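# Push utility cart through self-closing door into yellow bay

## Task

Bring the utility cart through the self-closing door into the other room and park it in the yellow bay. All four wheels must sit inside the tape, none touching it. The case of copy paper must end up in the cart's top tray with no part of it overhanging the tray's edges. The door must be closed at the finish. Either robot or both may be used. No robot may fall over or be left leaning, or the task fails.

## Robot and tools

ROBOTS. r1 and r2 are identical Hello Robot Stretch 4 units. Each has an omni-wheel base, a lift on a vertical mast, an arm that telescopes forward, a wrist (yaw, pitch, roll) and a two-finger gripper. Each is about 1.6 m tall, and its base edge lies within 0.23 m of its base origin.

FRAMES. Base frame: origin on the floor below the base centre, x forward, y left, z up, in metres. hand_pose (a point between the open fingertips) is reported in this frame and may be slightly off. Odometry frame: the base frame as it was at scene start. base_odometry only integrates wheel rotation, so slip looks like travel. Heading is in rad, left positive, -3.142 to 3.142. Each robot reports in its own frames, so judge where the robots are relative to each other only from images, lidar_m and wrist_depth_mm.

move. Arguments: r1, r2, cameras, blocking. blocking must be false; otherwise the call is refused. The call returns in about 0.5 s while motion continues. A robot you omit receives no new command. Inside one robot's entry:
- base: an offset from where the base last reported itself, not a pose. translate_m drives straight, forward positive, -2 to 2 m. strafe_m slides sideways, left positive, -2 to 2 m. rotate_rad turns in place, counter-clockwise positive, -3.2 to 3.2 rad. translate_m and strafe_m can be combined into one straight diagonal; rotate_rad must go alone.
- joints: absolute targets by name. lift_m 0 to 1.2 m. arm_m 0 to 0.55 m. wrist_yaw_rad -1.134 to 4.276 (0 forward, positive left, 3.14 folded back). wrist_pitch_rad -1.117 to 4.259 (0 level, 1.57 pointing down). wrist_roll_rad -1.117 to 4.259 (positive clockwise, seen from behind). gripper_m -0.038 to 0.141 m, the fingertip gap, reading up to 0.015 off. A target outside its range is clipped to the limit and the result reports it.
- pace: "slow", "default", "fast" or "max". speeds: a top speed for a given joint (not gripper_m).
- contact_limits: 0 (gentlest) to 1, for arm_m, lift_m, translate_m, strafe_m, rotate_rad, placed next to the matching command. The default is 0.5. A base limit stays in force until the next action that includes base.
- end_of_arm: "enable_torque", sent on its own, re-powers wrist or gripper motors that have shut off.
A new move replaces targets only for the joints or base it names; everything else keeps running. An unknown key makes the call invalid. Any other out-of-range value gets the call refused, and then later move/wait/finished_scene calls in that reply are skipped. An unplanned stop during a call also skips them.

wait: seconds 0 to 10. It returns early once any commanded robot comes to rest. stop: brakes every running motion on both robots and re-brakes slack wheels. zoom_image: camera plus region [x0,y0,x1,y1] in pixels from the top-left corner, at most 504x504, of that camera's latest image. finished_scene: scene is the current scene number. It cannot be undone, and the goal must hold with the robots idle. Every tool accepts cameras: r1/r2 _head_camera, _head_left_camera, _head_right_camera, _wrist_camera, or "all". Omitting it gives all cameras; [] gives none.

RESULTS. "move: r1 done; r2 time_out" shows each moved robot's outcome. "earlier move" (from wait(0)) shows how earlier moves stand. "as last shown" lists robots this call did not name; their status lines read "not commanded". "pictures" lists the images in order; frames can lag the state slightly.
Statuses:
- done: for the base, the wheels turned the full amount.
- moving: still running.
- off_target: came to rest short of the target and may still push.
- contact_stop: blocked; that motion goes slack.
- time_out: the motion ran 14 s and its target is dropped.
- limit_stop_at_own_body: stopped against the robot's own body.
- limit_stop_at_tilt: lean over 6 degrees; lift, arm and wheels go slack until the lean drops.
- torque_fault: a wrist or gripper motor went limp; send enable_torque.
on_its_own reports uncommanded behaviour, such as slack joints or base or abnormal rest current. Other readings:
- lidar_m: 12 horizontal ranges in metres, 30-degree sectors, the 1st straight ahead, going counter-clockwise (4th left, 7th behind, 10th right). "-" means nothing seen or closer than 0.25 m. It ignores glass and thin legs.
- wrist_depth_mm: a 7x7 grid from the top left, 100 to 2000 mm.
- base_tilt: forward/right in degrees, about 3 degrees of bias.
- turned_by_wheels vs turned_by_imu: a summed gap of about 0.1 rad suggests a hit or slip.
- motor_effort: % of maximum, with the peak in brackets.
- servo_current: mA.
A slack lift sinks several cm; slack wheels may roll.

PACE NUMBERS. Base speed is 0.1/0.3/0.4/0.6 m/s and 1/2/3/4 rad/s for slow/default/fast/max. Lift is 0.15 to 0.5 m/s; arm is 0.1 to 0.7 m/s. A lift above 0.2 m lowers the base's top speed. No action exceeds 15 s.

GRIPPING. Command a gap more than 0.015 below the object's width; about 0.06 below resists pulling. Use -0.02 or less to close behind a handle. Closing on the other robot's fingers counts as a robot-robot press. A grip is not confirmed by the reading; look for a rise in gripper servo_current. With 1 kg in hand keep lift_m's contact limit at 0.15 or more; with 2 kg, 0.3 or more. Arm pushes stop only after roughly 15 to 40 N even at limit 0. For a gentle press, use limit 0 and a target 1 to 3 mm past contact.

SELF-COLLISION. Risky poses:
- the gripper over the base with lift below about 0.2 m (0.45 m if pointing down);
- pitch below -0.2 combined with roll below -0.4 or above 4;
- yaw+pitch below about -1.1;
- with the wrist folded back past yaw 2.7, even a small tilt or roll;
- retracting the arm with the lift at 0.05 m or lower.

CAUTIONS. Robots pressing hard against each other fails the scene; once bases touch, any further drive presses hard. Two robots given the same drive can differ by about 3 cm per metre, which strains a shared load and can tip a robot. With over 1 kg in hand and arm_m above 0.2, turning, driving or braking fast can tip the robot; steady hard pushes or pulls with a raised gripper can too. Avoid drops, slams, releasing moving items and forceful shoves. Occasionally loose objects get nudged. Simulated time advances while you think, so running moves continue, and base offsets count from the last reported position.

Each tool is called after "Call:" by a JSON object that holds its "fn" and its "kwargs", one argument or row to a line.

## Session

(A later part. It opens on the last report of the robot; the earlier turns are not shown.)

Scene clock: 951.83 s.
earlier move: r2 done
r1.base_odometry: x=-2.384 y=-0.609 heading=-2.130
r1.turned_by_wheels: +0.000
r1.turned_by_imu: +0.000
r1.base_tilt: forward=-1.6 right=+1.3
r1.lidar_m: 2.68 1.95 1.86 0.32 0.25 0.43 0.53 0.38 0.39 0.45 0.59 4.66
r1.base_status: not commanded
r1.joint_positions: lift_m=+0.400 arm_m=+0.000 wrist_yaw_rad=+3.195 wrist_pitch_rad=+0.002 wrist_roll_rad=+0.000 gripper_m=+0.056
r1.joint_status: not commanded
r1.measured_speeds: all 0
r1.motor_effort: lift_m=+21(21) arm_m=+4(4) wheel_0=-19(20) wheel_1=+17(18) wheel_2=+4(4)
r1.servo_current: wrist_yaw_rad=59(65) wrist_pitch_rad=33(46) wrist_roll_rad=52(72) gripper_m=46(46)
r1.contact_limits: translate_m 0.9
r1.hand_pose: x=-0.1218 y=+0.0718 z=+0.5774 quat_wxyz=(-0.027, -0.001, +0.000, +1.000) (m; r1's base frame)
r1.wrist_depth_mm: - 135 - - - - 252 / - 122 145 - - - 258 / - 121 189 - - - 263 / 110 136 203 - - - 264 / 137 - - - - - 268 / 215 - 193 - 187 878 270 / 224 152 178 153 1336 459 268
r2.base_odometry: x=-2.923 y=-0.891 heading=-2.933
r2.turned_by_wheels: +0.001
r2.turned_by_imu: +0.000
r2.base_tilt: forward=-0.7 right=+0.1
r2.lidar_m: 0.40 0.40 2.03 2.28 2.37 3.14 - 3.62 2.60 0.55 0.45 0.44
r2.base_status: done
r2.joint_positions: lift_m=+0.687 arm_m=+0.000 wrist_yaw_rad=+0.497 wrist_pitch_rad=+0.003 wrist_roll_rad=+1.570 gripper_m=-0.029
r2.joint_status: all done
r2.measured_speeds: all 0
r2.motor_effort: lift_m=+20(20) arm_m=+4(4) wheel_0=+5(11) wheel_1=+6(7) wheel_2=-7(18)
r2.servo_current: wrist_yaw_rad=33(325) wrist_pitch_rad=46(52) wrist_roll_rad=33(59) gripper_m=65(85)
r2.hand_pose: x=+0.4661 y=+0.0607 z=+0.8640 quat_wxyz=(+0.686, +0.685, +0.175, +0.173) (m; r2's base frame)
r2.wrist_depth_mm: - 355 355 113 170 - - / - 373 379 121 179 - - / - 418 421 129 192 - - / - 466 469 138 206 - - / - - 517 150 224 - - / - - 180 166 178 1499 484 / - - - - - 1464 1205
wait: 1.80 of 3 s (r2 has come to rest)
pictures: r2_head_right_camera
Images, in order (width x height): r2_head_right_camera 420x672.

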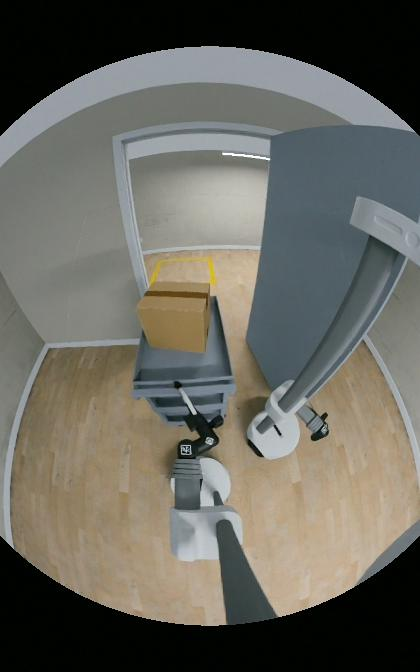

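Call:
{"fn": "move", "kwargs": {
  "r2": {"base":{"translate_m":0.1,"strafe_m":0.12},"pace":"slow"},
  "blocking": false,
  "cameras": []
}}

Call:
{"fn": "wait", "kwargs": {
  "seconds": 4,
  "cameras": ["r2_head_right_camera"]
}}

Scene clock: 969.17 s.
move: r2 moving
r1: as last shown
r1.lidar_m: 2.66 1.92 1.84 0.31 0.25 0.42 0.55 0.39 0.42 0.44 0.59 4.66
r1.motor_effort: lift_m=+20(21) arm_m=+4(4) wheel_0=-19(20) wheel_1=+17(18) wheel_2=+4(4)
r1.servo_current: wrist_yaw_rad=59(59) wrist_pitch_rad=39(46) wrist_roll_rad=46(59) gripper_m=39(46)
r1.contact_limits: translate_m 0.9
r1.wrist_depth_mm: - 135 - - - - 253 / - 122 145 - - - 258 / - 121 190 - - - 263 / 110 136 204 - - - 265 / 137 - - - - - 268 / 216 - 191 - 187 878 268 / 224 151 182 143 1397 455 267
r2.base_odometry: x=-2.929 y=-0.902 heading=-2.933
r2.turned_by_wheels: -0.001
r2.turned_by_imu: +0.000
r2.base_tilt: forward=-0.7 right=+0.1
r2.lidar_m: 0.42 0.42 2.00 2.26 2.34 3.14 - 3.63 2.60 0.53 0.44 0.40
r2.base_status: translate_m moving; strafe_m moving
r2.joint_positions: lift_m=+0.687 arm_m=+0.000 wrist_yaw_rad=+0.497 wrist_pitch_rad=+0.003 wrist_roll_rad=+1.570 gripper_m=-0.029
r2.joint_status: not commanded
r2.measured_speeds: translate_m=+0.031 strafe_m=+0.038 rotate_rad=+0.000 lift_m=+0.000 arm_m=+0.000 wrist_yaw_rad=+0.000 wrist_pitch_rad=+0.000 wrist_roll_rad=+0.000
r2.motor_effort: lift_m=+20(20) arm_m=+4(4) wheel_0=-3(11) wheel_1=+9(9) wheel_2=-13(14)
r2.servo_current: wrist_yaw_rad=52(59) wrist_pitch_rad=46(46) wrist_roll_rad=52(59) gripper_m=72(78)
r2.hand_pose: x=+0.4661 y=+0.0607 z=+0.8640 quat_wxyz=(+0.686, +0.685, +0.175, +0.173) (m; r2's base frame)
r2.wrist_depth_mm: - 355 355 112 167 - - / - 377 379 121 178 - - / - 424 415 128 191 - - / - 469 466 138 206 - - / - - 517 150 223 - - / - - 180 166 179 1537 484 / - - - - - 1397 1205
pictures: none
No camera images: "cameras" was empty.

Scene clock: 971.50 s.
earlier move: r2 done
r1.base_odometry: x=-2.384 y=-0.609 heading=-2.130
r1.turned_by_wheels: +0.000
r1.turned_by_imu: +0.000
r1.base_tilt: forward=-1.6 right=+1.3
r1.lidar_m: 2.66 1.96 1.86 0.30 0.25 0.43 0.63 0.50 0.52 0.52 4.03 4.66
r1.base_status: not commanded
r1.joint_positions: lift_m=+0.400 arm_m=+0.000 wrist_yaw_rad=+3.195 wrist_pitch_rad=+0.002 wrist_roll_rad=+0.000 gripper_m=+0.056
r1.joint_status: not commanded
r1.measured_speeds: all 0
r1.motor_effort: lift_m=+21(21) arm_m=+3(4) wheel_0=-20(20) wheel_1=+17(18) wheel_2=+4(4)
r1.servo_current: wrist_yaw_rad=52(65) wrist_pitch_rad=46(52) wrist_roll_rad=46(65) gripper_m=39(46)
r1.contact_limits: translate_m 0.9
r1.hand_pose: x=-0.1218 y=+0.0718 z=+0.5774 quat_wxyz=(-0.027, -0.001, +0.000, +1.000) (m; r1's base frame)
r1.wrist_depth_mm: - 135 - - - - 251 / - 123 145 - - - 257 / - 121 189 - - - 262 / 110 135 203 - - - 267 / 137 - - - - - 268 / 226 1863 192 - 187 866 268 / 223 151 178 143 1397 462 268
r2.base_odometry: x=-2.996 y=-1.029 heading=-2.933
r2.turned_by_wheels: +0.001
r2.turned_by_imu: +0.002
r2.base_tilt: forward=-0.7 right=+0.0
r2.lidar_m: 0.37 0.45 1.89 2.15 2.22 3.00 - 3.80 2.68 0.52 0.51 0.38
r2.base_status: done
r2.joint_positions: lift_m=+0.687 arm_m=+0.000 wrist_yaw_rad=+0.502 wrist_pitch_rad=+0.003 wrist_roll_rad=+1.570 gripper_m=-0.029
r2.joint_status: not commanded
r2.measured_speeds: all 0
r2.motor_effort: lift_m=+20(20) arm_m=+4(4) wheel_0=+0(11) wheel_1=+8(11) wheel_2=-9(15)
r2.servo_current: wrist_yaw_rad=52(59) wrist_pitch_rad=33(52) wrist_roll_rad=46(65) gripper_m=78(78)
r2.hand_pose: x=+0.4657 y=+0.0622 z=+0.8640 quat_wxyz=(+0.686, +0.684, +0.177, +0.175) (m; r2's base frame)
r2.wrist_depth_mm: - 324 327 - 133 - - / - 370 375 - 148 - - / - 439 436 - 166 - - / - - 504 103 188 - - / - - - 122 216 - 500 / - - 182 145 178 1397 462 / - - - - 357 355 370
wait: 2.33 of 4 s (r2 has come to rest)
pictures: r2_head_right_camera
Images, in order (width x height): r2_head_right_camera 420x672.

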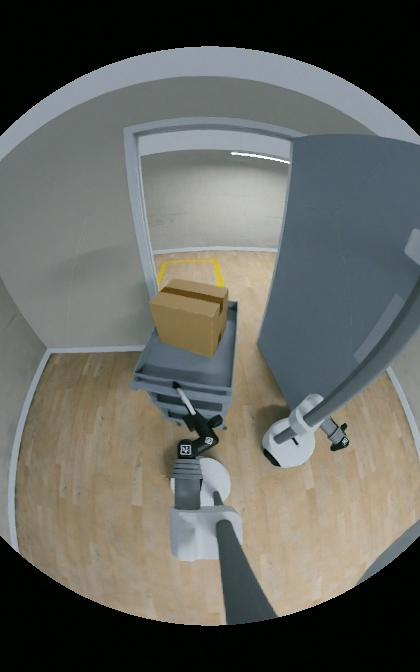

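Call:
{"fn": "move", "kwargs": {
  "r2": {"base":{"translate_m":0.25,"strafe_m":-0.08},"pace":"slow"},
  "blocking": false,
  "cameras": []
}}

Call:
{"fn": "wait", "kwargs": {
  "seconds": 5,
  "cameras": ["r2_head_right_camera"]
}}

Scene clock: 978.57 s.
move: r2 moving
r1: as last shown
r1.lidar_m: 2.68 1.96 1.86 0.30 0.25 0.44 0.64 0.53 0.50 0.51 4.05 4.66
r1.motor_effort: lift_m=+21(21) arm_m=+4(4) wheel_0=-20(20) wheel_1=+17(18) wheel_2=+4(4)
r1.servo_current: wrist_yaw_rad=52(65) wrist_pitch_rad=52(52) wrist_roll_rad=39(65) gripper_m=39(46)
r1.contact_limits: translate_m 0.9
r1.wrist_depth_mm: - 135 - - - - 252 / - 122 145 - - - 258 / - 121 189 - - - 264 / 110 135 204 - - - 266 / 137 - - - - - 268 / 227 1863 191 - 187 866 267 / 224 150 - 143 1366 462 267
r2.base_odometry: x=-3.009 y=-1.028 heading=-2.932
r2.turned_by_wheels: +0.001
r2.turned_by_imu: +0.002
r2.base_tilt: forward=-0.7 right=+0.0
r2.lidar_m: 0.37 0.45 1.89 2.16 2.24 2.99 - 3.77 2.72 0.53 0.52 0.36
r2.base_status: translate_m moving; strafe_m moving
r2.joint_positions: lift_m=+0.687 arm_m=+0.000 wrist_yaw_rad=+0.506 wrist_pitch_rad=+0.003 wrist_roll_rad=+1.570 gripper_m=-0.029
r2.joint_status: not commanded
r2.measured_speeds: translate_m=+0.048 strafe_m=-0.016 rotate_rad=-0.002 lift_m=+0.000 arm_m=+0.000 wrist_yaw_rad=+0.005 wrist_pitch_rad=+0.000 wrist_roll_rad=+0.000
r2.motor_effort: lift_m=+20(20) arm_m=+4(4) wheel_0=+14(14) wheel_1=+10(12) wheel_2=-10(13)
r2.servo_current: wrist_yaw_rad=52(52) wrist_pitch_rad=39(46) wrist_roll_rad=52(52) gripper_m=72(78)
r2.hand_pose: x=+0.4655 y=+0.0634 z=+0.8640 quat_wxyz=(+0.685, +0.684, +0.178, +0.176) (m; r2's base frame)
r2.wrist_depth_mm: - 320 324 - 129 - - / - 368 373 - 143 - - / - 436 439 - 165 - - / - - 508 101 183 - - / - - - 121 213 - 500 / - - 181 140 179 1430 462 / - - - - 357 355 370
pictures: none
No camera images: "cameras" was empty.

Scene clock: 981.93 s.
earlier move: r2 done
r1.base_odometry: x=-2.384 y=-0.609 heading=-2.130
r1.turned_by_wheels: +0.000
r1.turned_by_imu: +0.000
r1.base_tilt: forward=-1.6 right=+1.3
r1.lidar_m: 2.66 1.95 1.87 0.29 0.25 0.40 0.59 0.45 0.41 0.51 4.06 4.66
r1.base_status: not commanded
r1.joint_positions: lift_m=+0.400 arm_m=+0.000 wrist_yaw_rad=+3.195 wrist_pitch_rad=+0.002 wrist_roll_rad=+0.000 gripper_m=+0.056
r1.joint_status: not commanded
r1.measured_speeds: all 0
r1.motor_effort: lift_m=+21(21) arm_m=+3(4) wheel_0=-20(20) wheel_1=+17(18) wheel_2=+4(4)
r1.servo_current: wrist_yaw_rad=59(72) wrist_pitch_rad=46(52) wrist_roll_rad=52(72) gripper_m=39(52)
r1.contact_limits: translate_m 0.9
r1.hand_pose: x=-0.1218 y=+0.0718 z=+0.5774 quat_wxyz=(-0.027, -0.001, +0.000, +1.000) (m; r1's base frame)
r1.wrist_depth_mm: - 135 946 - - - 254 / - 122 145 1060 - - 257 / - 121 189 - - - 264 / 110 135 203 - - - 265 / 216 991 - - - - 270 / 1808 1808 190 - 187 878 270 / 1336 151 178 136 1281 462 267
r2.base_odometry: x=-3.257 y=-1.003 heading=-2.932
r2.turned_by_wheels: -0.001
r2.turned_by_imu: +0.002
r2.base_tilt: forward=-0.7 right=+0.1
r2.lidar_m: 0.38 0.42 1.54 2.25 2.32 3.12 - 3.67 0.51 0.38 0.45 0.37
r2.base_status: done
r2.joint_positions: lift_m=+0.687 arm_m=+0.000 wrist_yaw_rad=+0.508 wrist_pitch_rad=+0.003 wrist_roll_rad=+1.570 gripper_m=-0.029
r2.joint_status: not commanded
r2.measured_speeds: all 0
r2.motor_effort: lift_m=+20(20) arm_m=+4(4) wheel_0=+6(20) wheel_1=+6(12) wheel_2=-5(13)
r2.servo_current: wrist_yaw_rad=59(72) wrist_pitch_rad=39(52) wrist_roll_rad=39(65) gripper_m=72(78)
r2.hand_pose: x=+0.4654 y=+0.0640 z=+0.8640 quat_wxyz=(+0.685, +0.684, +0.179, +0.177) (m; r2's base frame)
r2.wrist_depth_mm: - 322 327 - 132 - - / - 373 375 - 147 - - / - 452 442 - 165 - - / - 530 512 105 188 - - / - - - 122 216 - 500 / - - 181 146 178 - 462 / - - - - 366 357 373
wait: 3.37 of 5 s (r2 has come to rest)
pictures: r2_head_right_camera
Images, in order (width x height): r2_head_right_camera 420x672.

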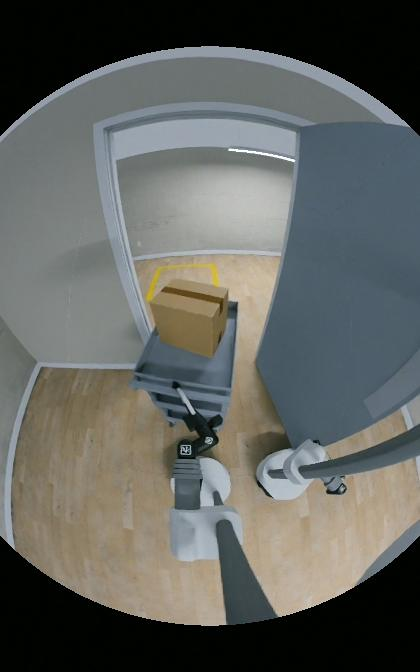

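Call:
{"fn": "move", "kwargs": {
  "r2": {"base":{"translate_m":0.12},"joints":{"wrist_yaw_rad":0.1},"speeds":{"wrist_yaw_rad":0.25},"pace":"slow"},
  "blocking": false,
  "cameras": []
}}

Call:
{"fn": "wait", "kwargs": {
  "seconds": 3,
  "cameras": ["r2_head_right_camera"]
}}

Scene clock: 991.17 s.
move: r2 moving
r1: as last shown
r1.lidar_m: 2.68 1.96 1.85 0.27 0.25 0.42 0.59 0.44 0.42 0.52 4.05 4.64
r1.motor_effort: lift_m=+21(21) arm_m=+4(4) wheel_0=-19(20) wheel_1=+17(18) wheel_2=+4(4)
r1.servo_current: wrist_yaw_rad=20(59) wrist_pitch_rad=46(46) wrist_roll_rad=33(59) gripper_m=46(46)
r1.contact_limits: translate_m 0.9
r1.wrist_depth_mm: - 135 946 - - - 253 / - 122 145 1078 - - 258 / - 121 189 - - - 263 / 110 135 204 - - - 265 / 216 1008 - - - - 270 / 1708 1808 192 - 188 878 268 / 1336 164 189 137 1281 459 266
r2.base_odometry: x=-3.269 y=-1.005 heading=-2.931
r2.turned_by_wheels: +0.001
r2.turned_by_imu: +0.002
r2.base_tilt: forward=-0.7 right=+0.0
r2.lidar_m: 0.40 0.45 1.52 2.26 2.33 3.13 - 3.67 0.50 0.38 0.51 0.42
r2.base_status: translate_m moving
r2.joint_positions: lift_m=+0.687 arm_m=+0.000 wrist_yaw_rad=+0.423 wrist_pitch_rad=+0.003 wrist_roll_rad=+1.570 gripper_m=-0.029
r2.joint_status: wrist_yaw_rad moving
r2.measured_speeds: translate_m=+0.049 strafe_m=+0.000 rotate_rad=-0.002 lift_m=+0.000 arm_m=+0.000 wrist_yaw_rad=-0.298 wrist_pitch_rad=+0.000 wrist_roll_rad=+0.000
r2.motor_effort: lift_m=+20(20) arm_m=+4(4) wheel_0=+16(16) wheel_1=+9(10) wheel_2=-7(9)
r2.servo_current: wrist_yaw_rad=319(319) wrist_pitch_rad=39(46) wrist_roll_rad=33(59) gripper_m=72(78)
r2.hand_pose: x=+0.4697 y=+0.0388 z=+0.8640 quat_wxyz=(+0.692, +0.691, +0.150, +0.147) (m; r2's base frame)
r2.wrist_depth_mm: - 324 327 - 140 - - / - 368 373 - 157 - - / - 439 430 - 171 - - / - - 500 113 190 - - / - - - 128 216 - 508 / - - 181 148 179 - 466 / - - - - - 132 370
pictures: none
No camera images: "cameras" was empty.

Scene clock: 993.13 s.
earlier move: r2 done
r1.base_odometry: x=-2.384 y=-0.609 heading=-2.130
r1.turned_by_wheels: +0.000
r1.turned_by_imu: +0.000
r1.base_tilt: forward=-1.6 right=+1.3
r1.lidar_m: 2.69 1.95 1.86 0.32 0.25 0.44 0.61 0.41 0.44 3.00 4.07 4.66
r1.base_status: not commanded
r1.joint_positions: lift_m=+0.400 arm_m=+0.000 wrist_yaw_rad=+3.195 wrist_pitch_rad=+0.002 wrist_roll_rad=+0.000 gripper_m=+0.056
r1.joint_status: not commanded
r1.measured_speeds: all 0
r1.motor_effort: lift_m=+21(21) arm_m=+4(4) wheel_0=-19(20) wheel_1=+17(18) wheel_2=+4(4)
r1.servo_current: wrist_yaw_rad=52(72) wrist_pitch_rad=46(52) wrist_roll_rad=46(65) gripper_m=39(46)
r1.contact_limits: translate_m 0.9
r1.hand_pose: x=-0.1218 y=+0.0718 z=+0.5774 quat_wxyz=(-0.027, -0.001, +0.000, +1.000) (m; r1's base frame)
r1.wrist_depth_mm: - 135 - - - - 253 / - 122 145 1042 - - 256 / - 121 190 - - - 263 / 110 135 203 - - - 266 / 216 - - 1464 - - 268 / 1756 1863 189 - 187 866 268 / 1308 1336 182 137 1308 459 268
r2.base_odometry: x=-3.374 y=-1.028 heading=-2.932
r2.turned_by_wheels: -0.001
r2.turned_by_imu: -0.001
r2.base_tilt: forward=-0.7 right=+0.1
r2.lidar_m: 0.40 0.44 1.37 2.23 2.33 3.14 - 3.67 0.45 0.41 0.72 0.43
r2.base_status: done
r2.joint_positions: lift_m=+0.687 arm_m=+0.000 wrist_yaw_rad=+0.100 wrist_pitch_rad=+0.003 wrist_roll_rad=+1.570 gripper_m=-0.029
r2.joint_status: all done
r2.measured_speeds: all 0
r2.motor_effort: lift_m=+20(20) arm_m=+4(4) wheel_0=+5(16) wheel_1=+4(10) wheel_2=-8(11)
r2.servo_current: wrist_yaw_rad=52(319) wrist_pitch_rad=46(52) wrist_roll_rad=52(59) gripper_m=72(78)
r2.hand_pose: x=+0.4666 y=-0.0581 z=+0.8640 quat_wxyz=(+0.707, +0.706, +0.037, +0.034) (m; r2's base frame)
r2.wrist_depth_mm: - - - 144 201 1537 - / - - 512 149 207 - - / - 418 415 153 213 - - / - 449 445 159 220 831 - / - - 477 166 227 - - / - - 184 170 180 - - / - - - - - 512 488
wait: 1.97 of 3 s (r2 has come to rest)
pictures: r2_head_right_camera
Images, in order (width x height): r2_head_right_camera 420x672.

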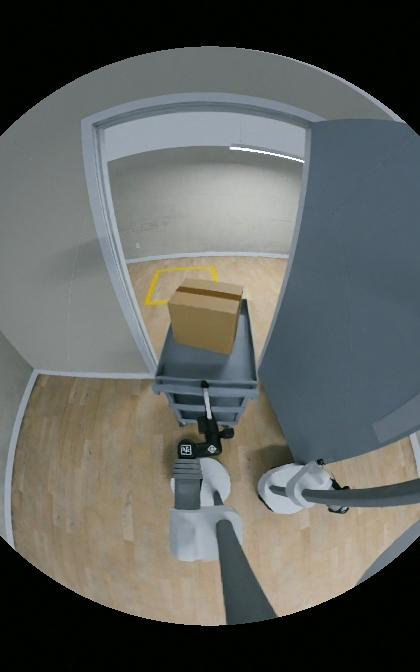

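Call:
{"fn": "move", "kwargs": {
  "r2": {"base":{"translate_m":0.28},"joints":{"wrist_yaw_rad":-0.15},"speeds":{"wrist_yaw_rad":0.1},"pace":"slow"},
  "blocking": false,
  "cameras": []
}}

Call:
{"fn": "wait", "kwargs": {
  "seconds": 5,
  "cameras": ["r2_head_right_camera","r2_head_camera"]
}}

Scene clock: 1001.47 s.
move: r2 moving
r1: as last shown
r1.lidar_m: 2.67 1.96 1.85 0.27 0.25 0.43 0.61 0.42 0.43 2.95 4.04 4.67
r1.motor_effort: lift_m=+21(21) arm_m=+4(4) wheel_0=-20(20) wheel_1=+18(18) wheel_2=+4(4)
r1.servo_current: wrist_yaw_rad=52(65) wrist_pitch_rad=39(46) wrist_roll_rad=33(59) gripper_m=39(46)
r1.contact_limits: translate_m 0.9
r1.wrist_depth_mm: - 135 - - - - 252 / - 123 145 1042 - - 258 / - 121 189 - - - 262 / 110 135 204 - - - 264 / 216 - - - - - 268 / 1808 1863 191 - 187 891 268 / 1281 1336 182 137 1229 459 268
r2.base_odometry: x=-3.386 y=-1.030 heading=-2.932
r2.turned_by_wheels: +0.000
r2.turned_by_imu: +0.000
r2.base_tilt: forward=-0.7 right=+0.1
r2.lidar_m: 0.40 0.45 1.38 2.24 2.34 3.17 - 3.63 0.45 0.38 0.74 0.41
r2.base_status: translate_m moving
r2.joint_positions: lift_m=+0.687 arm_m=+0.000 wrist_yaw_rad=+0.060 wrist_pitch_rad=+0.003 wrist_roll_rad=+1.570 gripper_m=-0.029
r2.joint_status: wrist_yaw_rad moving
r2.measured_speeds: translate_m=+0.048 strafe_m=+0.000 rotate_rad=-0.001 lift_m=+0.000 arm_m=+0.000 wrist_yaw_rad=-0.101 wrist_pitch_rad=+0.000 wrist_roll_rad=+0.000
r2.motor_effort: lift_m=+20(20) arm_m=+4(4) wheel_0=+8(10) wheel_1=+7(8) wheel_2=-13(13)
r2.servo_current: wrist_yaw_rad=98(98) wrist_pitch_rad=39(46) wrist_roll_rad=52(59) gripper_m=72(78)
r2.hand_pose: x=+0.4640 y=-0.0701 z=+0.8640 quat_wxyz=(+0.707, +0.706, +0.022, +0.020) (m; r2's base frame)
r2.wrist_depth_mm: - - - 149 206 1537 - / - - - 153 211 - - / - 418 415 157 216 - - / - 449 439 162 222 831 - / - 480 469 167 228 - - / - - 185 170 179 - - / - - - - 240 1499 504
pictures: none
No camera images: "cameras" was empty.

Scene clock: 1005.03 s.
earlier move: r2 done
r1.base_odometry: x=-2.384 y=-0.609 heading=-2.130
r1.turned_by_wheels: +0.000
r1.turned_by_imu: +0.000
r1.base_tilt: forward=-1.6 right=+1.3
r1.lidar_m: 2.68 1.96 1.85 0.33 0.25 0.41 0.59 0.50 2.86 3.00 4.06 4.64
r1.base_status: not commanded
r1.joint_positions: lift_m=+0.400 arm_m=+0.000 wrist_yaw_rad=+3.195 wrist_pitch_rad=+0.002 wrist_roll_rad=+0.000 gripper_m=+0.056
r1.joint_status: not commanded
r1.measured_speeds: all 0
r1.motor_effort: lift_m=+21(21) arm_m=+4(4) wheel_0=-19(20) wheel_1=+17(18) wheel_2=+4(4)
r1.servo_current: wrist_yaw_rad=65(72) wrist_pitch_rad=39(52) wrist_roll_rad=65(72) gripper_m=39(46)
r1.contact_limits: translate_m 0.9
r1.hand_pose: x=-0.1218 y=+0.0718 z=+0.5774 quat_wxyz=(-0.027, -0.001, +0.000, +1.000) (m; r1's base frame)
r1.wrist_depth_mm: - 134 - - - - 252 / - 122 145 1366 1205 - 257 / - 121 190 - - 1281 263 / 110 136 201 - - 455 266 / 216 640 1618 - - 1255 268 / 615 647 190 - 187 854 268 / 621 621 891 137 1205 370 267
r2.base_odometry: x=-3.647 y=-1.086 heading=-2.933
r2.turned_by_wheels: -0.001
r2.turned_by_imu: -0.002
r2.base_tilt: forward=-0.6 right=+0.1
r2.lidar_m: 0.38 0.79 1.00 2.26 2.36 3.16 - 0.61 0.51 0.68 0.51 0.41
r2.base_status: done
r2.joint_positions: lift_m=+0.687 arm_m=+0.000 wrist_yaw_rad=-0.156 wrist_pitch_rad=+0.003 wrist_roll_rad=+1.570 gripper_m=-0.029
r2.joint_status: all done
r2.measured_speeds: all 0
r2.motor_effort: lift_m=+20(20) arm_m=+4(4) wheel_0=+0(10) wheel_1=+3(8) wheel_2=-10(15)
r2.servo_current: wrist_yaw_rad=59(98) wrist_pitch_rad=39(46) wrist_roll_rad=39(65) gripper_m=72(85)
r2.hand_pose: x=+0.4422 y=-0.1311 z=+0.8640 quat_wxyz=(+0.705, +0.705, -0.054, -0.056) (m; r2's base frame)
r2.wrist_depth_mm: - - - 169 230 1661 1205 / - - - 170 230 1576 - / - - 433 170 231 831 - / - 442 442 230 231 842 - / - 455 455 171 232 831 - / - - 185 171 179 - - / - - 488 - 232 1576 -
wait: 3.57 of 5 s (r2 has come to rest)
pictures: r2_head_camera, r2_head_right_camera
Images, in order (width x height): r2_head_camera 420x560, r2_head_right_camera 420x672.

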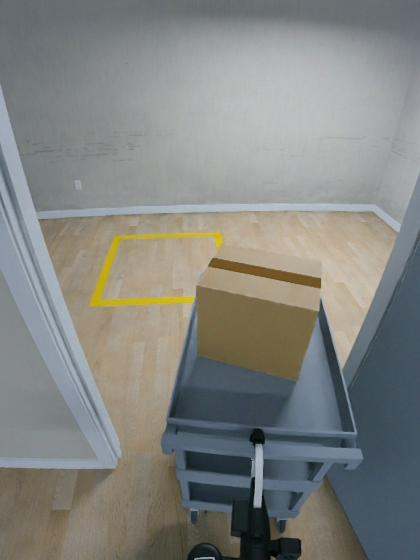

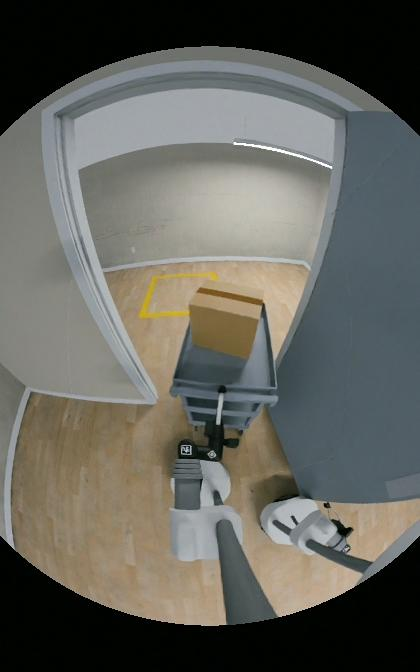

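Call:
{"fn": "move", "kwargs": {
  "r2": {"base":{"translate_m":0.22},"joints":{"wrist_yaw_rad":-0.5},"speeds":{"wrist_yaw_rad":0.15},"pace":"slow"},
  "blocking": false,
  "cameras": []
}}

Call:
{"fn": "wait", "kwargs": {
  "seconds": 4,
  "cameras": ["r2_head_right_camera"]
}}

Scene clock: 1017.00 s.
move: r2 moving
r1: as last shown
r1.lidar_m: 2.66 1.96 1.87 0.32 0.25 0.41 0.59 0.53 2.87 2.99 4.07 4.65
r1.motor_effort: lift_m=+20(21) arm_m=+4(4) wheel_0=-19(20) wheel_1=+17(18) wheel_2=+4(4)
r1.servo_current: wrist_yaw_rad=52(59) wrist_pitch_rad=46(52) wrist_roll_rad=39(72) gripper_m=46(46)
r1.contact_limits: translate_m 0.9
r1.wrist_depth_mm: - 135 - - - - 252 / - 122 145 1397 1182 - 258 / - 121 189 - 1205 1366 263 / 110 135 201 - - 1397 266 / 216 647 1618 - - 1336 270 / 1756 634 190 - 187 866 268 / 891 627 866 143 1205 373 270
r2.base_odometry: x=-3.660 y=-1.088 heading=-2.932
r2.turned_by_wheels: +0.001
r2.turned_by_imu: +0.001
r2.base_tilt: forward=-0.7 right=+0.1
r2.lidar_m: 0.38 0.79 0.98 2.25 2.34 3.15 - 0.60 0.52 0.65 0.48 0.41
r2.base_status: translate_m moving
r2.joint_positions: lift_m=+0.687 arm_m=+0.000 wrist_yaw_rad=-0.212 wrist_pitch_rad=+0.003 wrist_roll_rad=+1.570 gripper_m=-0.029
r2.joint_status: wrist_yaw_rad moving
r2.measured_speeds: translate_m=+0.049 strafe_m=-0.001 rotate_rad=+0.001 lift_m=+0.000 arm_m=+0.000 wrist_yaw_rad=-0.146 wrist_pitch_rad=+0.000 wrist_roll_rad=+0.000
r2.motor_effort: lift_m=+20(20) arm_m=+4(4) wheel_0=+9(10) wheel_1=+7(7) wheel_2=-12(14)
r2.servo_current: wrist_yaw_rad=39(85) wrist_pitch_rad=39(46) wrist_roll_rad=39(52) gripper_m=72(78)
r2.hand_pose: x=+0.4344 y=-0.1461 z=+0.8640 quat_wxyz=(+0.703, +0.703, -0.074, -0.076) (m; r2's base frame)
r2.wrist_depth_mm: - - - 175 236 1618 1229 / - - - 173 235 1661 - / - - 554 173 234 809 - / - 442 439 231 233 809 - / - 455 455 172 231 831 - / - - 185 170 179 - - / - - 480 - 231 544 -
pictures: none
No camera images: "cameras" was empty.

Scene clock: 1019.97 s.
earlier move: r2 done
r1.base_odometry: x=-2.384 y=-0.609 heading=-2.130
r1.turned_by_wheels: +0.000
r1.turned_by_imu: +0.000
r1.base_tilt: forward=-1.6 right=+1.3
r1.lidar_m: 2.66 1.95 1.84 0.31 0.25 0.41 0.65 0.65 2.87 3.00 4.04 4.64
r1.base_status: not commanded
r1.joint_positions: lift_m=+0.400 arm_m=+0.000 wrist_yaw_rad=+3.195 wrist_pitch_rad=+0.002 wrist_roll_rad=+0.000 gripper_m=+0.056
r1.joint_status: not commanded
r1.measured_speeds: all 0
r1.motor_effort: lift_m=+20(21) arm_m=+3(4) wheel_0=-19(20) wheel_1=+17(18) wheel_2=+4(4)
r1.servo_current: wrist_yaw_rad=59(65) wrist_pitch_rad=39(52) wrist_roll_rad=46(72) gripper_m=39(46)
r1.contact_limits: translate_m 0.9
r1.hand_pose: x=-0.1218 y=+0.0718 z=+0.5774 quat_wxyz=(-0.027, -0.001, +0.000, +1.000) (m; r1's base frame)
r1.wrist_depth_mm: - 135 - - - - 252 / - 122 145 - 1336 1336 257 / - 121 190 1281 1160 449 263 / 110 135 204 - - - 265 / 215 - 1537 - - 854 267 / 1756 1921 193 - 188 462 268 / 1336 931 820 143 1042 370 267
r2.base_odometry: x=-3.862 y=-1.131 heading=-2.932
r2.turned_by_wheels: +0.000
r2.turned_by_imu: +0.001
r2.base_tilt: forward=-0.7 right=+0.1
r2.lidar_m: 0.34 0.61 0.68 1.78 2.33 3.16 - 0.66 0.67 0.65 0.43 0.38
r2.base_status: done
r2.joint_positions: lift_m=+0.687 arm_m=+0.000 wrist_yaw_rad=-0.499 wrist_pitch_rad=+0.003 wrist_roll_rad=+1.570 gripper_m=-0.029
r2.joint_status: all done
r2.measured_speeds: all 0
r2.motor_effort: lift_m=+20(21) arm_m=+3(4) wheel_0=+4(14) wheel_1=+4(8) wheel_2=-6(14)
r2.servo_current: wrist_yaw_rad=39(124) wrist_pitch_rad=46(46) wrist_roll_rad=52(59) gripper_m=72(78)
r2.hand_pose: x=+0.3823 y=-0.2148 z=+0.8640 quat_wxyz=(+0.685, +0.685, -0.173, -0.176) (m; r2's base frame)
r2.wrist_depth_mm: - - - 220 294 304 306 / - - - 211 277 1661 - / - - - 198 262 1708 512 / - - - 188 249 831 - / - 449 442 181 238 842 - / - 439 186 170 179 - - / - 439 433 - 219 - -
wait: 2.97 of 4 s (r2 has come to rest)
pictures: r2_head_right_camera
Images, in order (width x height): r2_head_right_camera 420x672.

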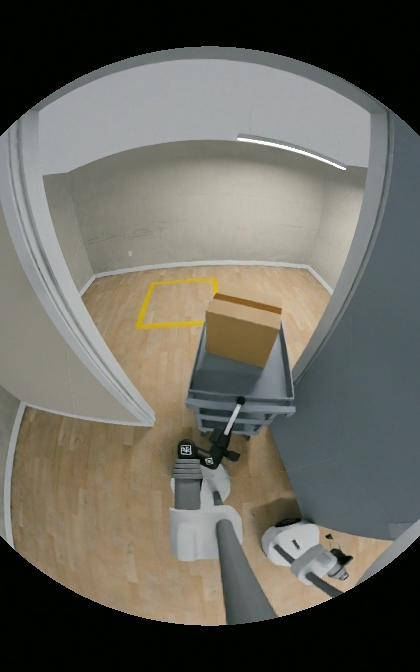

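Call:
{"fn": "move", "kwargs": {
  "r2": {"base":{"translate_m":0.06,"strafe_m":-0.18},"pace":"slow"},
  "blocking": false,
  "cameras": []
}}

Call:
{"fn": "wait", "kwargs": {
  "seconds": 4,
  "cameras": ["r2_head_right_camera"]
}}

Scene clock: 1029.33 s.
move: r2 moving
r1: as last shown
r1.lidar_m: 2.68 1.95 1.87 0.30 0.25 0.46 0.65 0.66 2.86 2.96 4.06 4.67
r1.motor_effort: lift_m=+21(21) arm_m=+4(4) wheel_0=-20(20) wheel_1=+17(18) wheel_2=+4(4)
r1.servo_current: wrist_yaw_rad=52(65) wrist_pitch_rad=46(46) wrist_roll_rad=33(59) gripper_m=39(46)
r1.contact_limits: translate_m 0.9
r1.wrist_depth_mm: - 135 - - - - 252 / - 122 145 - 1281 1336 256 / - 121 190 1366 1098 449 264 / 110 136 203 - - - 265 / 216 - 1618 - - 854 268 / 1756 1921 193 - 188 462 270 / 1336 946 820 153 1042 373 268
r2.base_odometry: x=-3.869 y=-1.121 heading=-2.932
r2.turned_by_wheels: +0.000
r2.turned_by_imu: +0.000
r2.base_tilt: forward=-0.7 right=+0.1
r2.lidar_m: 0.33 0.62 0.64 1.76 2.33 3.17 - 0.66 0.67 0.62 0.42 0.40
r2.base_status: translate_m moving; strafe_m moving
r2.joint_positions: lift_m=+0.687 arm_m=+0.000 wrist_yaw_rad=-0.499 wrist_pitch_rad=+0.003 wrist_roll_rad=+1.570 gripper_m=-0.029
r2.joint_status: not commanded
r2.measured_speeds: translate_m=+0.016 strafe_m=-0.047 rotate_rad=+0.005 lift_m=+0.000 arm_m=+0.000 wrist_yaw_rad=+0.000 wrist_pitch_rad=+0.000 wrist_roll_rad=+0.000
r2.motor_effort: lift_m=+20(20) arm_m=+4(4) wheel_0=+10(11) wheel_1=-7(7) wheel_2=-8(9)
r2.servo_current: wrist_yaw_rad=46(52) wrist_pitch_rad=39(46) wrist_roll_rad=52(59) gripper_m=78(78)
r2.hand_pose: x=+0.3822 y=-0.2148 z=+0.8640 quat_wxyz=(+0.685, +0.685, -0.173, -0.176) (m; r2's base frame)
r2.wrist_depth_mm: - - - 220 290 303 303 / - - - 208 274 1661 - / - - - 196 260 1661 - / - - - 187 249 831 - / - 445 445 180 238 842 - / - 439 185 170 179 - - / - - 433 - 220 - -
pictures: none
No camera images: "cameras" was empty.

Scene clock: 1032.00 s.
earlier move: r2 done
r1.base_odometry: x=-2.384 y=-0.609 heading=-2.130
r1.turned_by_wheels: +0.000
r1.turned_by_imu: +0.000
r1.base_tilt: forward=-1.6 right=+1.3
r1.lidar_m: 2.67 1.94 1.86 0.31 0.25 0.44 0.58 0.79 2.87 2.98 4.04 4.63
r1.base_status: not commanded
r1.joint_positions: lift_m=+0.400 arm_m=+0.000 wrist_yaw_rad=+3.195 wrist_pitch_rad=+0.002 wrist_roll_rad=+0.000 gripper_m=+0.056
r1.joint_status: not commanded
r1.measured_speeds: all 0
r1.motor_effort: lift_m=+20(21) arm_m=+4(4) wheel_0=-20(20) wheel_1=+17(18) wheel_2=+4(4)
r1.servo_current: wrist_yaw_rad=52(65) wrist_pitch_rad=39(52) wrist_roll_rad=39(72) gripper_m=39(52)
r1.contact_limits: translate_m 0.9
r1.hand_pose: x=-0.1218 y=+0.0718 z=+0.5774 quat_wxyz=(-0.027, -0.001, +0.000, +1.000) (m; r1's base frame)
r1.wrist_depth_mm: - 135 707 - - - 252 / - 122 145 976 1397 759 257 / - 121 189 - - 445 264 / 110 135 204 - - 1042 265 / 216 - - - - 462 270 / 1808 1983 191 1308 187 455 268 / 1308 1336 878 153 1205 373 270
r2.base_odometry: x=-3.958 y=-0.968 heading=-2.933
r2.turned_by_wheels: +0.000
r2.turned_by_imu: +0.001
r2.base_tilt: forward=-0.7 right=+0.1
r2.lidar_m: 0.30 3.51 0.72 1.56 2.52 3.38 - 0.59 0.50 0.46 0.44 0.38
r2.base_status: done
r2.joint_positions: lift_m=+0.687 arm_m=+0.000 wrist_yaw_rad=-0.500 wrist_pitch_rad=+0.003 wrist_roll_rad=+1.570 gripper_m=-0.029
r2.joint_status: not commanded
r2.measured_speeds: all 0
r2.motor_effort: lift_m=+20(20) arm_m=+4(4) wheel_0=+8(15) wheel_1=-4(7) wheel_2=-10(11)
r2.servo_current: wrist_yaw_rad=39(59) wrist_pitch_rad=46(46) wrist_roll_rad=39(59) gripper_m=72(78)
r2.hand_pose: x=+0.3821 y=-0.2150 z=+0.8640 quat_wxyz=(+0.685, +0.685, -0.174, -0.176) (m; r2's base frame)
r2.wrist_depth_mm: 291 297 294 255 289 303 303 / 325 330 332 236 309 315 319 / 413 436 439 215 287 433 433 / - - - 198 259 1708 504 / - - - 184 240 741 - / - 427 185 169 180 - - / - 407 410 - 213 - -
wait: 2.67 of 4 s (r2 has come to rest)
pictures: r2_head_right_camera
Images, in order (width x height): r2_head_right_camera 420x672.

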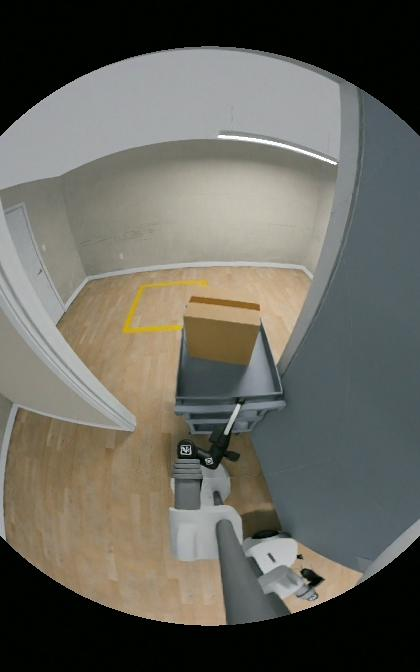

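Call:
{"fn": "move", "kwargs": {
  "r2": {"base":{"translate_m":0.3,"strafe_m":-0.04},"joints":{"wrist_yaw_rad":-0.9},"speeds":{"wrist_yaw_rad":0.15},"pace":"slow"},
  "blocking": false,
  "cameras": []
}}

Call:
{"fn": "wait", "kwargs": {
  "seconds": 5,
  "cameras": ["r2_head_right_camera"]
}}

Scene clock: 1042.13 s.
move: r2 moving
r1: as last shown
r1.lidar_m: 2.68 1.93 1.87 0.30 0.25 0.41 0.60 1.61 2.87 2.99 4.05 4.66
r1.motor_effort: lift_m=+21(21) arm_m=+4(4) wheel_0=-19(20) wheel_1=+17(18) wheel_2=+4(4)
r1.servo_current: wrist_yaw_rad=65(65) wrist_pitch_rad=39(46) wrist_roll_rad=52(65) gripper_m=46(46)
r1.contact_limits: translate_m 0.9
r1.wrist_depth_mm: - 135 715 809 - - 252 / - 122 145 960 1430 759 258 / - 121 190 1229 - 445 263 / 110 136 204 1229 - 1042 265 / 216 - - 1255 - 462 268 / 1808 1921 192 1255 187 462 270 / 1308 1336 878 153 1205 373 267
r2.base_odometry: x=-3.971 y=-0.969 heading=-2.932
r2.turned_by_wheels: +0.000
r2.turned_by_imu: +0.001
r2.base_tilt: forward=-0.7 right=+0.0
r2.lidar_m: 0.30 3.48 0.72 1.54 2.54 3.42 - 0.61 0.52 0.44 0.45 0.38
r2.base_status: translate_m moving; strafe_m moving
r2.joint_positions: lift_m=+0.687 arm_m=+0.000 wrist_yaw_rad=-0.563 wrist_pitch_rad=+0.003 wrist_roll_rad=+1.570 gripper_m=-0.029
r2.joint_status: wrist_yaw_rad moving
r2.measured_speeds: translate_m=+0.047 strafe_m=-0.006 rotate_rad=-0.002 lift_m=+0.000 arm_m=+0.000 wrist_yaw_rad=-0.166 wrist_pitch_rad=+0.000 wrist_roll_rad=+0.000
r2.motor_effort: lift_m=+20(20) arm_m=+4(4) wheel_0=+14(14) wheel_1=+5(7) wheel_2=-11(12)
r2.servo_current: wrist_yaw_rad=52(78) wrist_pitch_rad=39(46) wrist_roll_rad=46(59) gripper_m=72(78)
r2.hand_pose: x=+0.3681 y=-0.2278 z=+0.8640 quat_wxyz=(+0.679, +0.679, -0.195, -0.198) (m; r2's base frame)
r2.wrist_depth_mm: 285 287 285 274 287 289 296 / 315 319 320 247 319 317 320 / 421 418 421 222 296 315 330 / - - - 202 265 1708 504 / - - - 186 244 1576 - / - 424 184 168 180 - - / - 410 404 - 212 - -
pictures: none
No camera images: "cameras" was empty.

Scene clock: 1045.93 s.
earlier move: r2 done
r1.base_odometry: x=-2.384 y=-0.609 heading=-2.130
r1.turned_by_wheels: +0.000
r1.turned_by_imu: +0.000
r1.base_tilt: forward=-1.6 right=+1.3
r1.lidar_m: 2.67 1.92 1.86 0.32 0.25 0.43 0.82 1.62 2.84 3.01 4.07 4.67
r1.base_status: not commanded
r1.joint_positions: lift_m=+0.400 arm_m=+0.000 wrist_yaw_rad=+3.195 wrist_pitch_rad=+0.002 wrist_roll_rad=+0.000 gripper_m=+0.056
r1.joint_status: not commanded
r1.measured_speeds: all 0
r1.motor_effort: lift_m=+21(21) arm_m=+4(4) wheel_0=-19(20) wheel_1=+18(18) wheel_2=+4(4)
r1.servo_current: wrist_yaw_rad=65(72) wrist_pitch_rad=46(52) wrist_roll_rad=78(78) gripper_m=39(52)
r1.contact_limits: translate_m 0.9
r1.hand_pose: x=-0.1218 y=+0.0718 z=+0.5774 quat_wxyz=(-0.027, -0.001, +0.000, +1.000) (m; r1's base frame)
r1.wrist_depth_mm: - 135 - - - - 253 / - 122 145 - 1576 759 257 / - 121 189 - 1205 449 263 / 110 135 204 - - 842 265 / 215 - - - - 854 268 / 1808 1863 192 - 187 459 268 / 1336 1336 1336 153 1042 370 267
r2.base_odometry: x=-4.259 y=-0.991 heading=-2.933
r2.turned_by_wheels: -0.001
r2.turned_by_imu: +0.000
r2.base_tilt: forward=-0.7 right=+0.1
r2.lidar_m: 0.26 0.28 0.64 0.63 2.57 3.43 0.87 0.68 0.41 0.35 0.37 0.25
r2.base_status: done
r2.joint_positions: lift_m=+0.687 arm_m=+0.000 wrist_yaw_rad=-0.906 wrist_pitch_rad=+0.003 wrist_roll_rad=+1.570 gripper_m=-0.029
r2.joint_status: all done
r2.measured_speeds: all 0
r2.motor_effort: lift_m=+20(20) arm_m=+3(4) wheel_0=+1(14) wheel_1=+5(7) wheel_2=-9(19)
r2.servo_current: wrist_yaw_rad=59(91) wrist_pitch_rad=46(46) wrist_roll_rad=46(65) gripper_m=72(85)
r2.hand_pose: x=+0.2799 y=-0.2810 z=+0.8640 quat_wxyz=(+0.636, +0.636, -0.308, -0.311) (m; r2's base frame)
r2.wrist_depth_mm: 240 244 247 247 248 248 249 / 254 255 257 258 259 260 260 / 289 290 291 246 290 297 298 / - - - 209 285 293 294 / - - - 183 250 1576 1182 / - - 186 162 180 1464 496 / - - - - 204 195 -
wait: 3.80 of 5 s (r2 has come to rest)
pictures: r2_head_right_camera
Images, in order (width x height): r2_head_right_camera 420x672.

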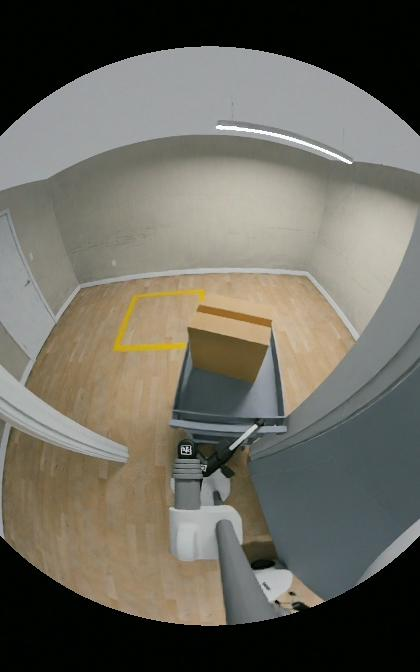

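Call:
{"fn": "wait", "kwargs": {
  "seconds": 0,
  "cameras": ["r2_head_camera","r2_wrist_camera"]
}}

Scene clock: 1050.57 s.
r1.base_odometry: x=-2.384 y=-0.609 heading=-2.130
r1.turned_by_wheels: +0.000
r1.turned_by_imu: +0.000
r1.base_tilt: forward=-1.6 right=+1.3
r1.lidar_m: 2.66 1.95 1.86 0.32 0.25 0.42 0.82 1.59 2.86 2.98 4.05 4.65
r1.base_status: not commanded
r1.joint_positions: lift_m=+0.400 arm_m=+0.000 wrist_yaw_rad=+3.195 wrist_pitch_rad=+0.002 wrist_roll_rad=+0.000 gripper_m=+0.056
r1.joint_status: not commanded
r1.measured_speeds: all 0
r1.motor_effort: lift_m=+20(21) arm_m=+4(4) wheel_0=-20(20) wheel_1=+17(18) wheel_2=+4(4)
r1.servo_current: wrist_yaw_rad=59(72) wrist_pitch_rad=39(52) wrist_roll_rad=39(78) gripper_m=33(52)
r1.contact_limits: translate_m 0.9
r1.hand_pose: x=-0.1218 y=+0.0718 z=+0.5774 quat_wxyz=(-0.027, -0.001, +0.000, +1.000) (m; r1's base frame)
r1.wrist_depth_mm: - 134 - - - - 252 / - 122 145 - 1576 768 258 / - 121 189 - 1182 449 263 / 110 135 204 - - 866 266 / 216 - - - - 866 268 / 1808 1983 192 - 187 462 268 / 1336 1308 1308 153 1025 373 267
r2.base_odometry: x=-4.259 y=-0.991 heading=-2.933
r2.turned_by_wheels: +0.000
r2.turned_by_imu: +0.000
r2.base_tilt: forward=-0.7 right=+0.1
r2.lidar_m: 0.25 0.27 0.62 0.63 2.56 3.46 0.89 0.68 0.42 0.33 0.36 0.25
r2.base_status: done
r2.joint_positions: lift_m=+0.687 arm_m=+0.000 wrist_yaw_rad=-0.906 wrist_pitch_rad=+0.003 wrist_roll_rad=+1.570 gripper_m=-0.029
r2.joint_status: all done
r2.measured_speeds: all 0
r2.motor_effort: lift_m=+20(20) arm_m=+4(4) wheel_0=+2(14) wheel_1=+5(7) wheel_2=-9(19)
r2.servo_current: wrist_yaw_rad=65(91) wrist_pitch_rad=46(46) wrist_roll_rad=59(65) gripper_m=72(85)
r2.hand_pose: x=+0.2799 y=-0.2810 z=+0.8640 quat_wxyz=(+0.636, +0.636, -0.308, -0.311) (m; r2's base frame)
r2.wrist_depth_mm: 241 244 245 246 248 249 248 / 253 255 256 259 259 262 260 / 287 290 293 247 290 296 296 / - - - 210 286 294 294 / - - - 183 251 1618 1205 / - - 186 162 180 1537 496 / - - - - 204 133 -
pictures: r2_head_camera, r2_wrist_camera
Images, in order (width x height): r2_head_camera 420x560, r2_wrist_camera 616x392.

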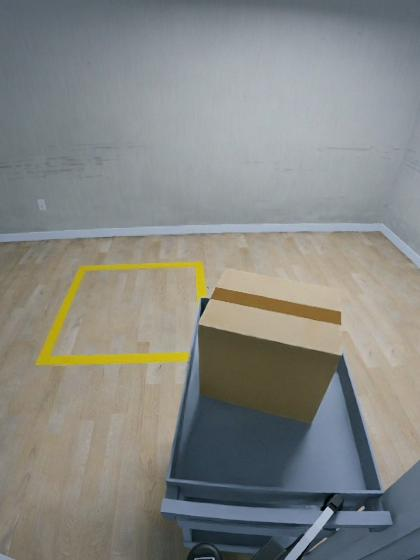

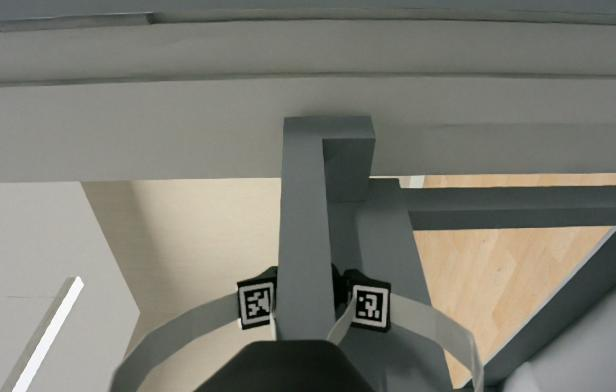

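Call:
{"fn": "move", "kwargs": {
  "r2": {"base":{"translate_m":0.1},"joints":{"arm_m":0.18},"pace":"slow"},
  "blocking": false,
  "cameras": []
}}

Call:
{"fn": "wait", "kwargs": {
  "seconds": 3,
  "cameras": ["r2_head_camera","r2_wrist_camera","r2_head_right_camera"]
}}

Scene clock: 1083.97 s.
move: r2 moving
r1: as last shown
r1.lidar_m: 2.69 1.97 1.85 0.29 0.25 0.43 0.83 1.61 2.85 2.97 4.09 4.66
r1.servo_current: wrist_yaw_rad=72(72) wrist_pitch_rad=46(46) wrist_roll_rad=39(65) gripper_m=39(46)
r1.contact_limits: translate_m 0.9
r1.wrist_depth_mm: - 135 - - - - 253 / - 122 145 - 1537 759 257 / - 121 190 - 1182 449 264 / 110 135 204 - - 854 266 / 216 - - - 1921 462 270 / 1756 1921 193 - 187 459 268 / 1336 1366 1336 153 1025 455 268
r2.base_odometry: x=-4.272 y=-0.994 heading=-2.934
r2.turned_by_wheels: -0.001
r2.turned_by_imu: -0.001
r2.base_tilt: forward=-0.7 right=+0.1
r2.lidar_m: 0.27 3.19 0.65 0.61 2.58 3.47 0.92 0.68 0.40 0.32 0.36 0.28
r2.base_status: translate_m moving
r2.joint_positions: lift_m=+0.687 arm_m=+0.012 wrist_yaw_rad=-0.912 wrist_pitch_rad=+0.003 wrist_roll_rad=+1.570 gripper_m=-0.029
r2.joint_status: arm_m moving
r2.measured_speeds: translate_m=+0.048 strafe_m=+0.000 rotate_rad=-0.001 lift_m=+0.000 arm_m=+0.049 wrist_yaw_rad=-0.002 wrist_pitch_rad=+0.000 wrist_roll_rad=+0.000
r2.motor_effort: lift_m=+20(20) arm_m=+10(15) wheel_0=+6(6) wheel_1=+4(7) wheel_2=-19(19)
r2.servo_current: wrist_yaw_rad=78(78) wrist_pitch_rad=46(46) wrist_roll_rad=46(59) gripper_m=72(78)
r2.hand_pose: x=+0.2905 y=-0.2816 z=+0.8640 quat_wxyz=(+0.635, +0.635, -0.310, -0.313) (m; r2's base frame)
r2.wrist_depth_mm: 240 243 241 243 242 243 247 / 249 249 251 252 253 253 252 / 283 286 285 245 286 287 293 / - - - 214 286 291 293 / - - - 180 248 1618 1182 / - - 185 156 180 1537 508 / - - - - 201 196 -
pictures: none
No camera images: "cameras" was empty.

Scene clock: 1086.57 s.
earlier move: r2 done
r1.base_odometry: x=-2.384 y=-0.609 heading=-2.130
r1.turned_by_wheels: +0.000
r1.turned_by_imu: +0.000
r1.base_tilt: forward=-1.6 right=+1.3
r1.lidar_m: 2.66 1.94 1.87 0.30 0.25 0.43 0.91 1.57 2.86 3.00 4.05 4.65
r1.base_status: not commanded
r1.joint_positions: lift_m=+0.400 arm_m=+0.000 wrist_yaw_rad=+3.195 wrist_pitch_rad=+0.002 wrist_roll_rad=+0.000 gripper_m=+0.056
r1.joint_status: not commanded
r1.measured_speeds: all 0
r1.motor_effort: lift_m=+21(21) arm_m=+3(4) wheel_0=-20(20) wheel_1=+17(18) wheel_2=+4(4)
r1.servo_current: wrist_yaw_rad=65(72) wrist_pitch_rad=39(46) wrist_roll_rad=26(65) gripper_m=33(52)
r1.contact_limits: translate_m 0.9
r1.hand_pose: x=-0.1218 y=+0.0718 z=+0.5774 quat_wxyz=(-0.027, -0.001, +0.000, +1.000) (m; r1's base frame)
r1.wrist_depth_mm: - 135 - - - - 252 / - 122 145 - - 778 257 / - 121 189 - 1618 569 264 / 110 136 204 - - 854 266 / 216 - - - - 866 268 / 1756 1983 191 - 187 459 270 / 1336 1336 1308 153 1078 459 268
r2.base_odometry: x=-4.357 y=-1.012 heading=-2.933
r2.turned_by_wheels: +0.001
r2.turned_by_imu: +0.001
r2.base_tilt: forward=-0.6 right=+0.1
r2.lidar_m: 0.47 3.08 2.62 0.61 2.58 3.49 0.98 0.65 0.39 0.34 0.39 0.48
r2.base_status: done
r2.joint_positions: lift_m=+0.687 arm_m=+0.180 wrist_yaw_rad=-0.903 wrist_pitch_rad=+0.003 wrist_roll_rad=+1.570 gripper_m=-0.029
r2.joint_status: all done
r2.measured_speeds: all 0
r2.motor_effort: lift_m=+20(20) arm_m=+8(15) wheel_0=+4(9) wheel_1=+4(7) wheel_2=-6(19)
r2.servo_current: wrist_yaw_rad=52(85) wrist_pitch_rad=39(46) wrist_roll_rad=46(59) gripper_m=78(85)
r2.hand_pose: x=+0.4606 y=-0.2806 z=+0.8640 quat_wxyz=(+0.636, +0.636, -0.307, -0.310) (m; r2's base frame)
r2.wrist_depth_mm: - - - - - 1661 1160 / - - - - - 1661 1182 / - - - 224 287 1576 1182 / - - - 203 270 286 289 / - - - 185 243 1708 539 / - - 185 168 179 707 - / - 384 389 - 212 132 -
wait: 2.60 of 3 s (r2 has come to rest)
pictures: r2_head_camera, r2_head_right_camera, r2_wrist_camera
Images, in order (width x height): r2_head_camera 420x560, r2_head_right_camera 420x672, r2_wrist_camera 616x392.

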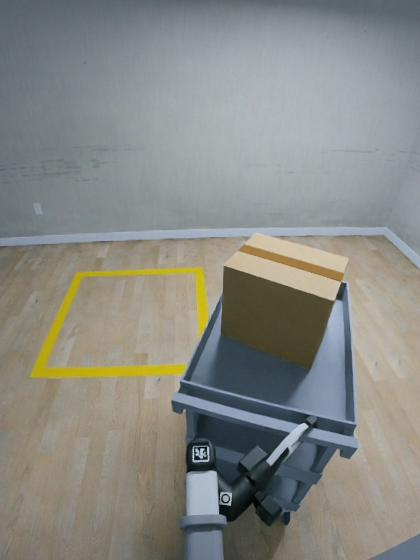

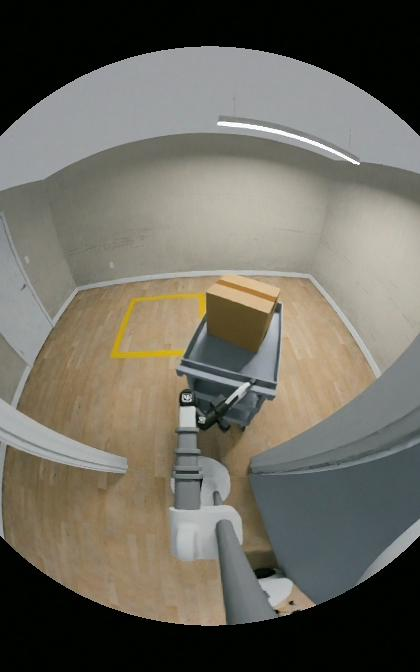

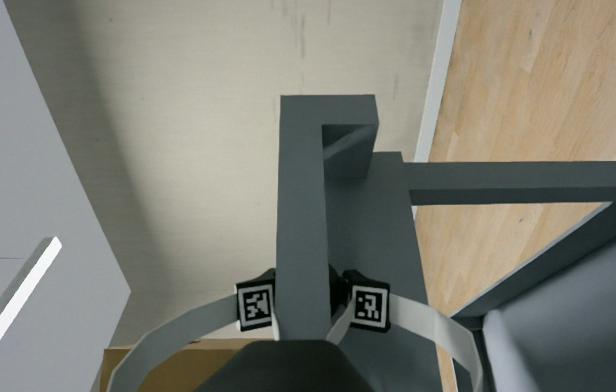

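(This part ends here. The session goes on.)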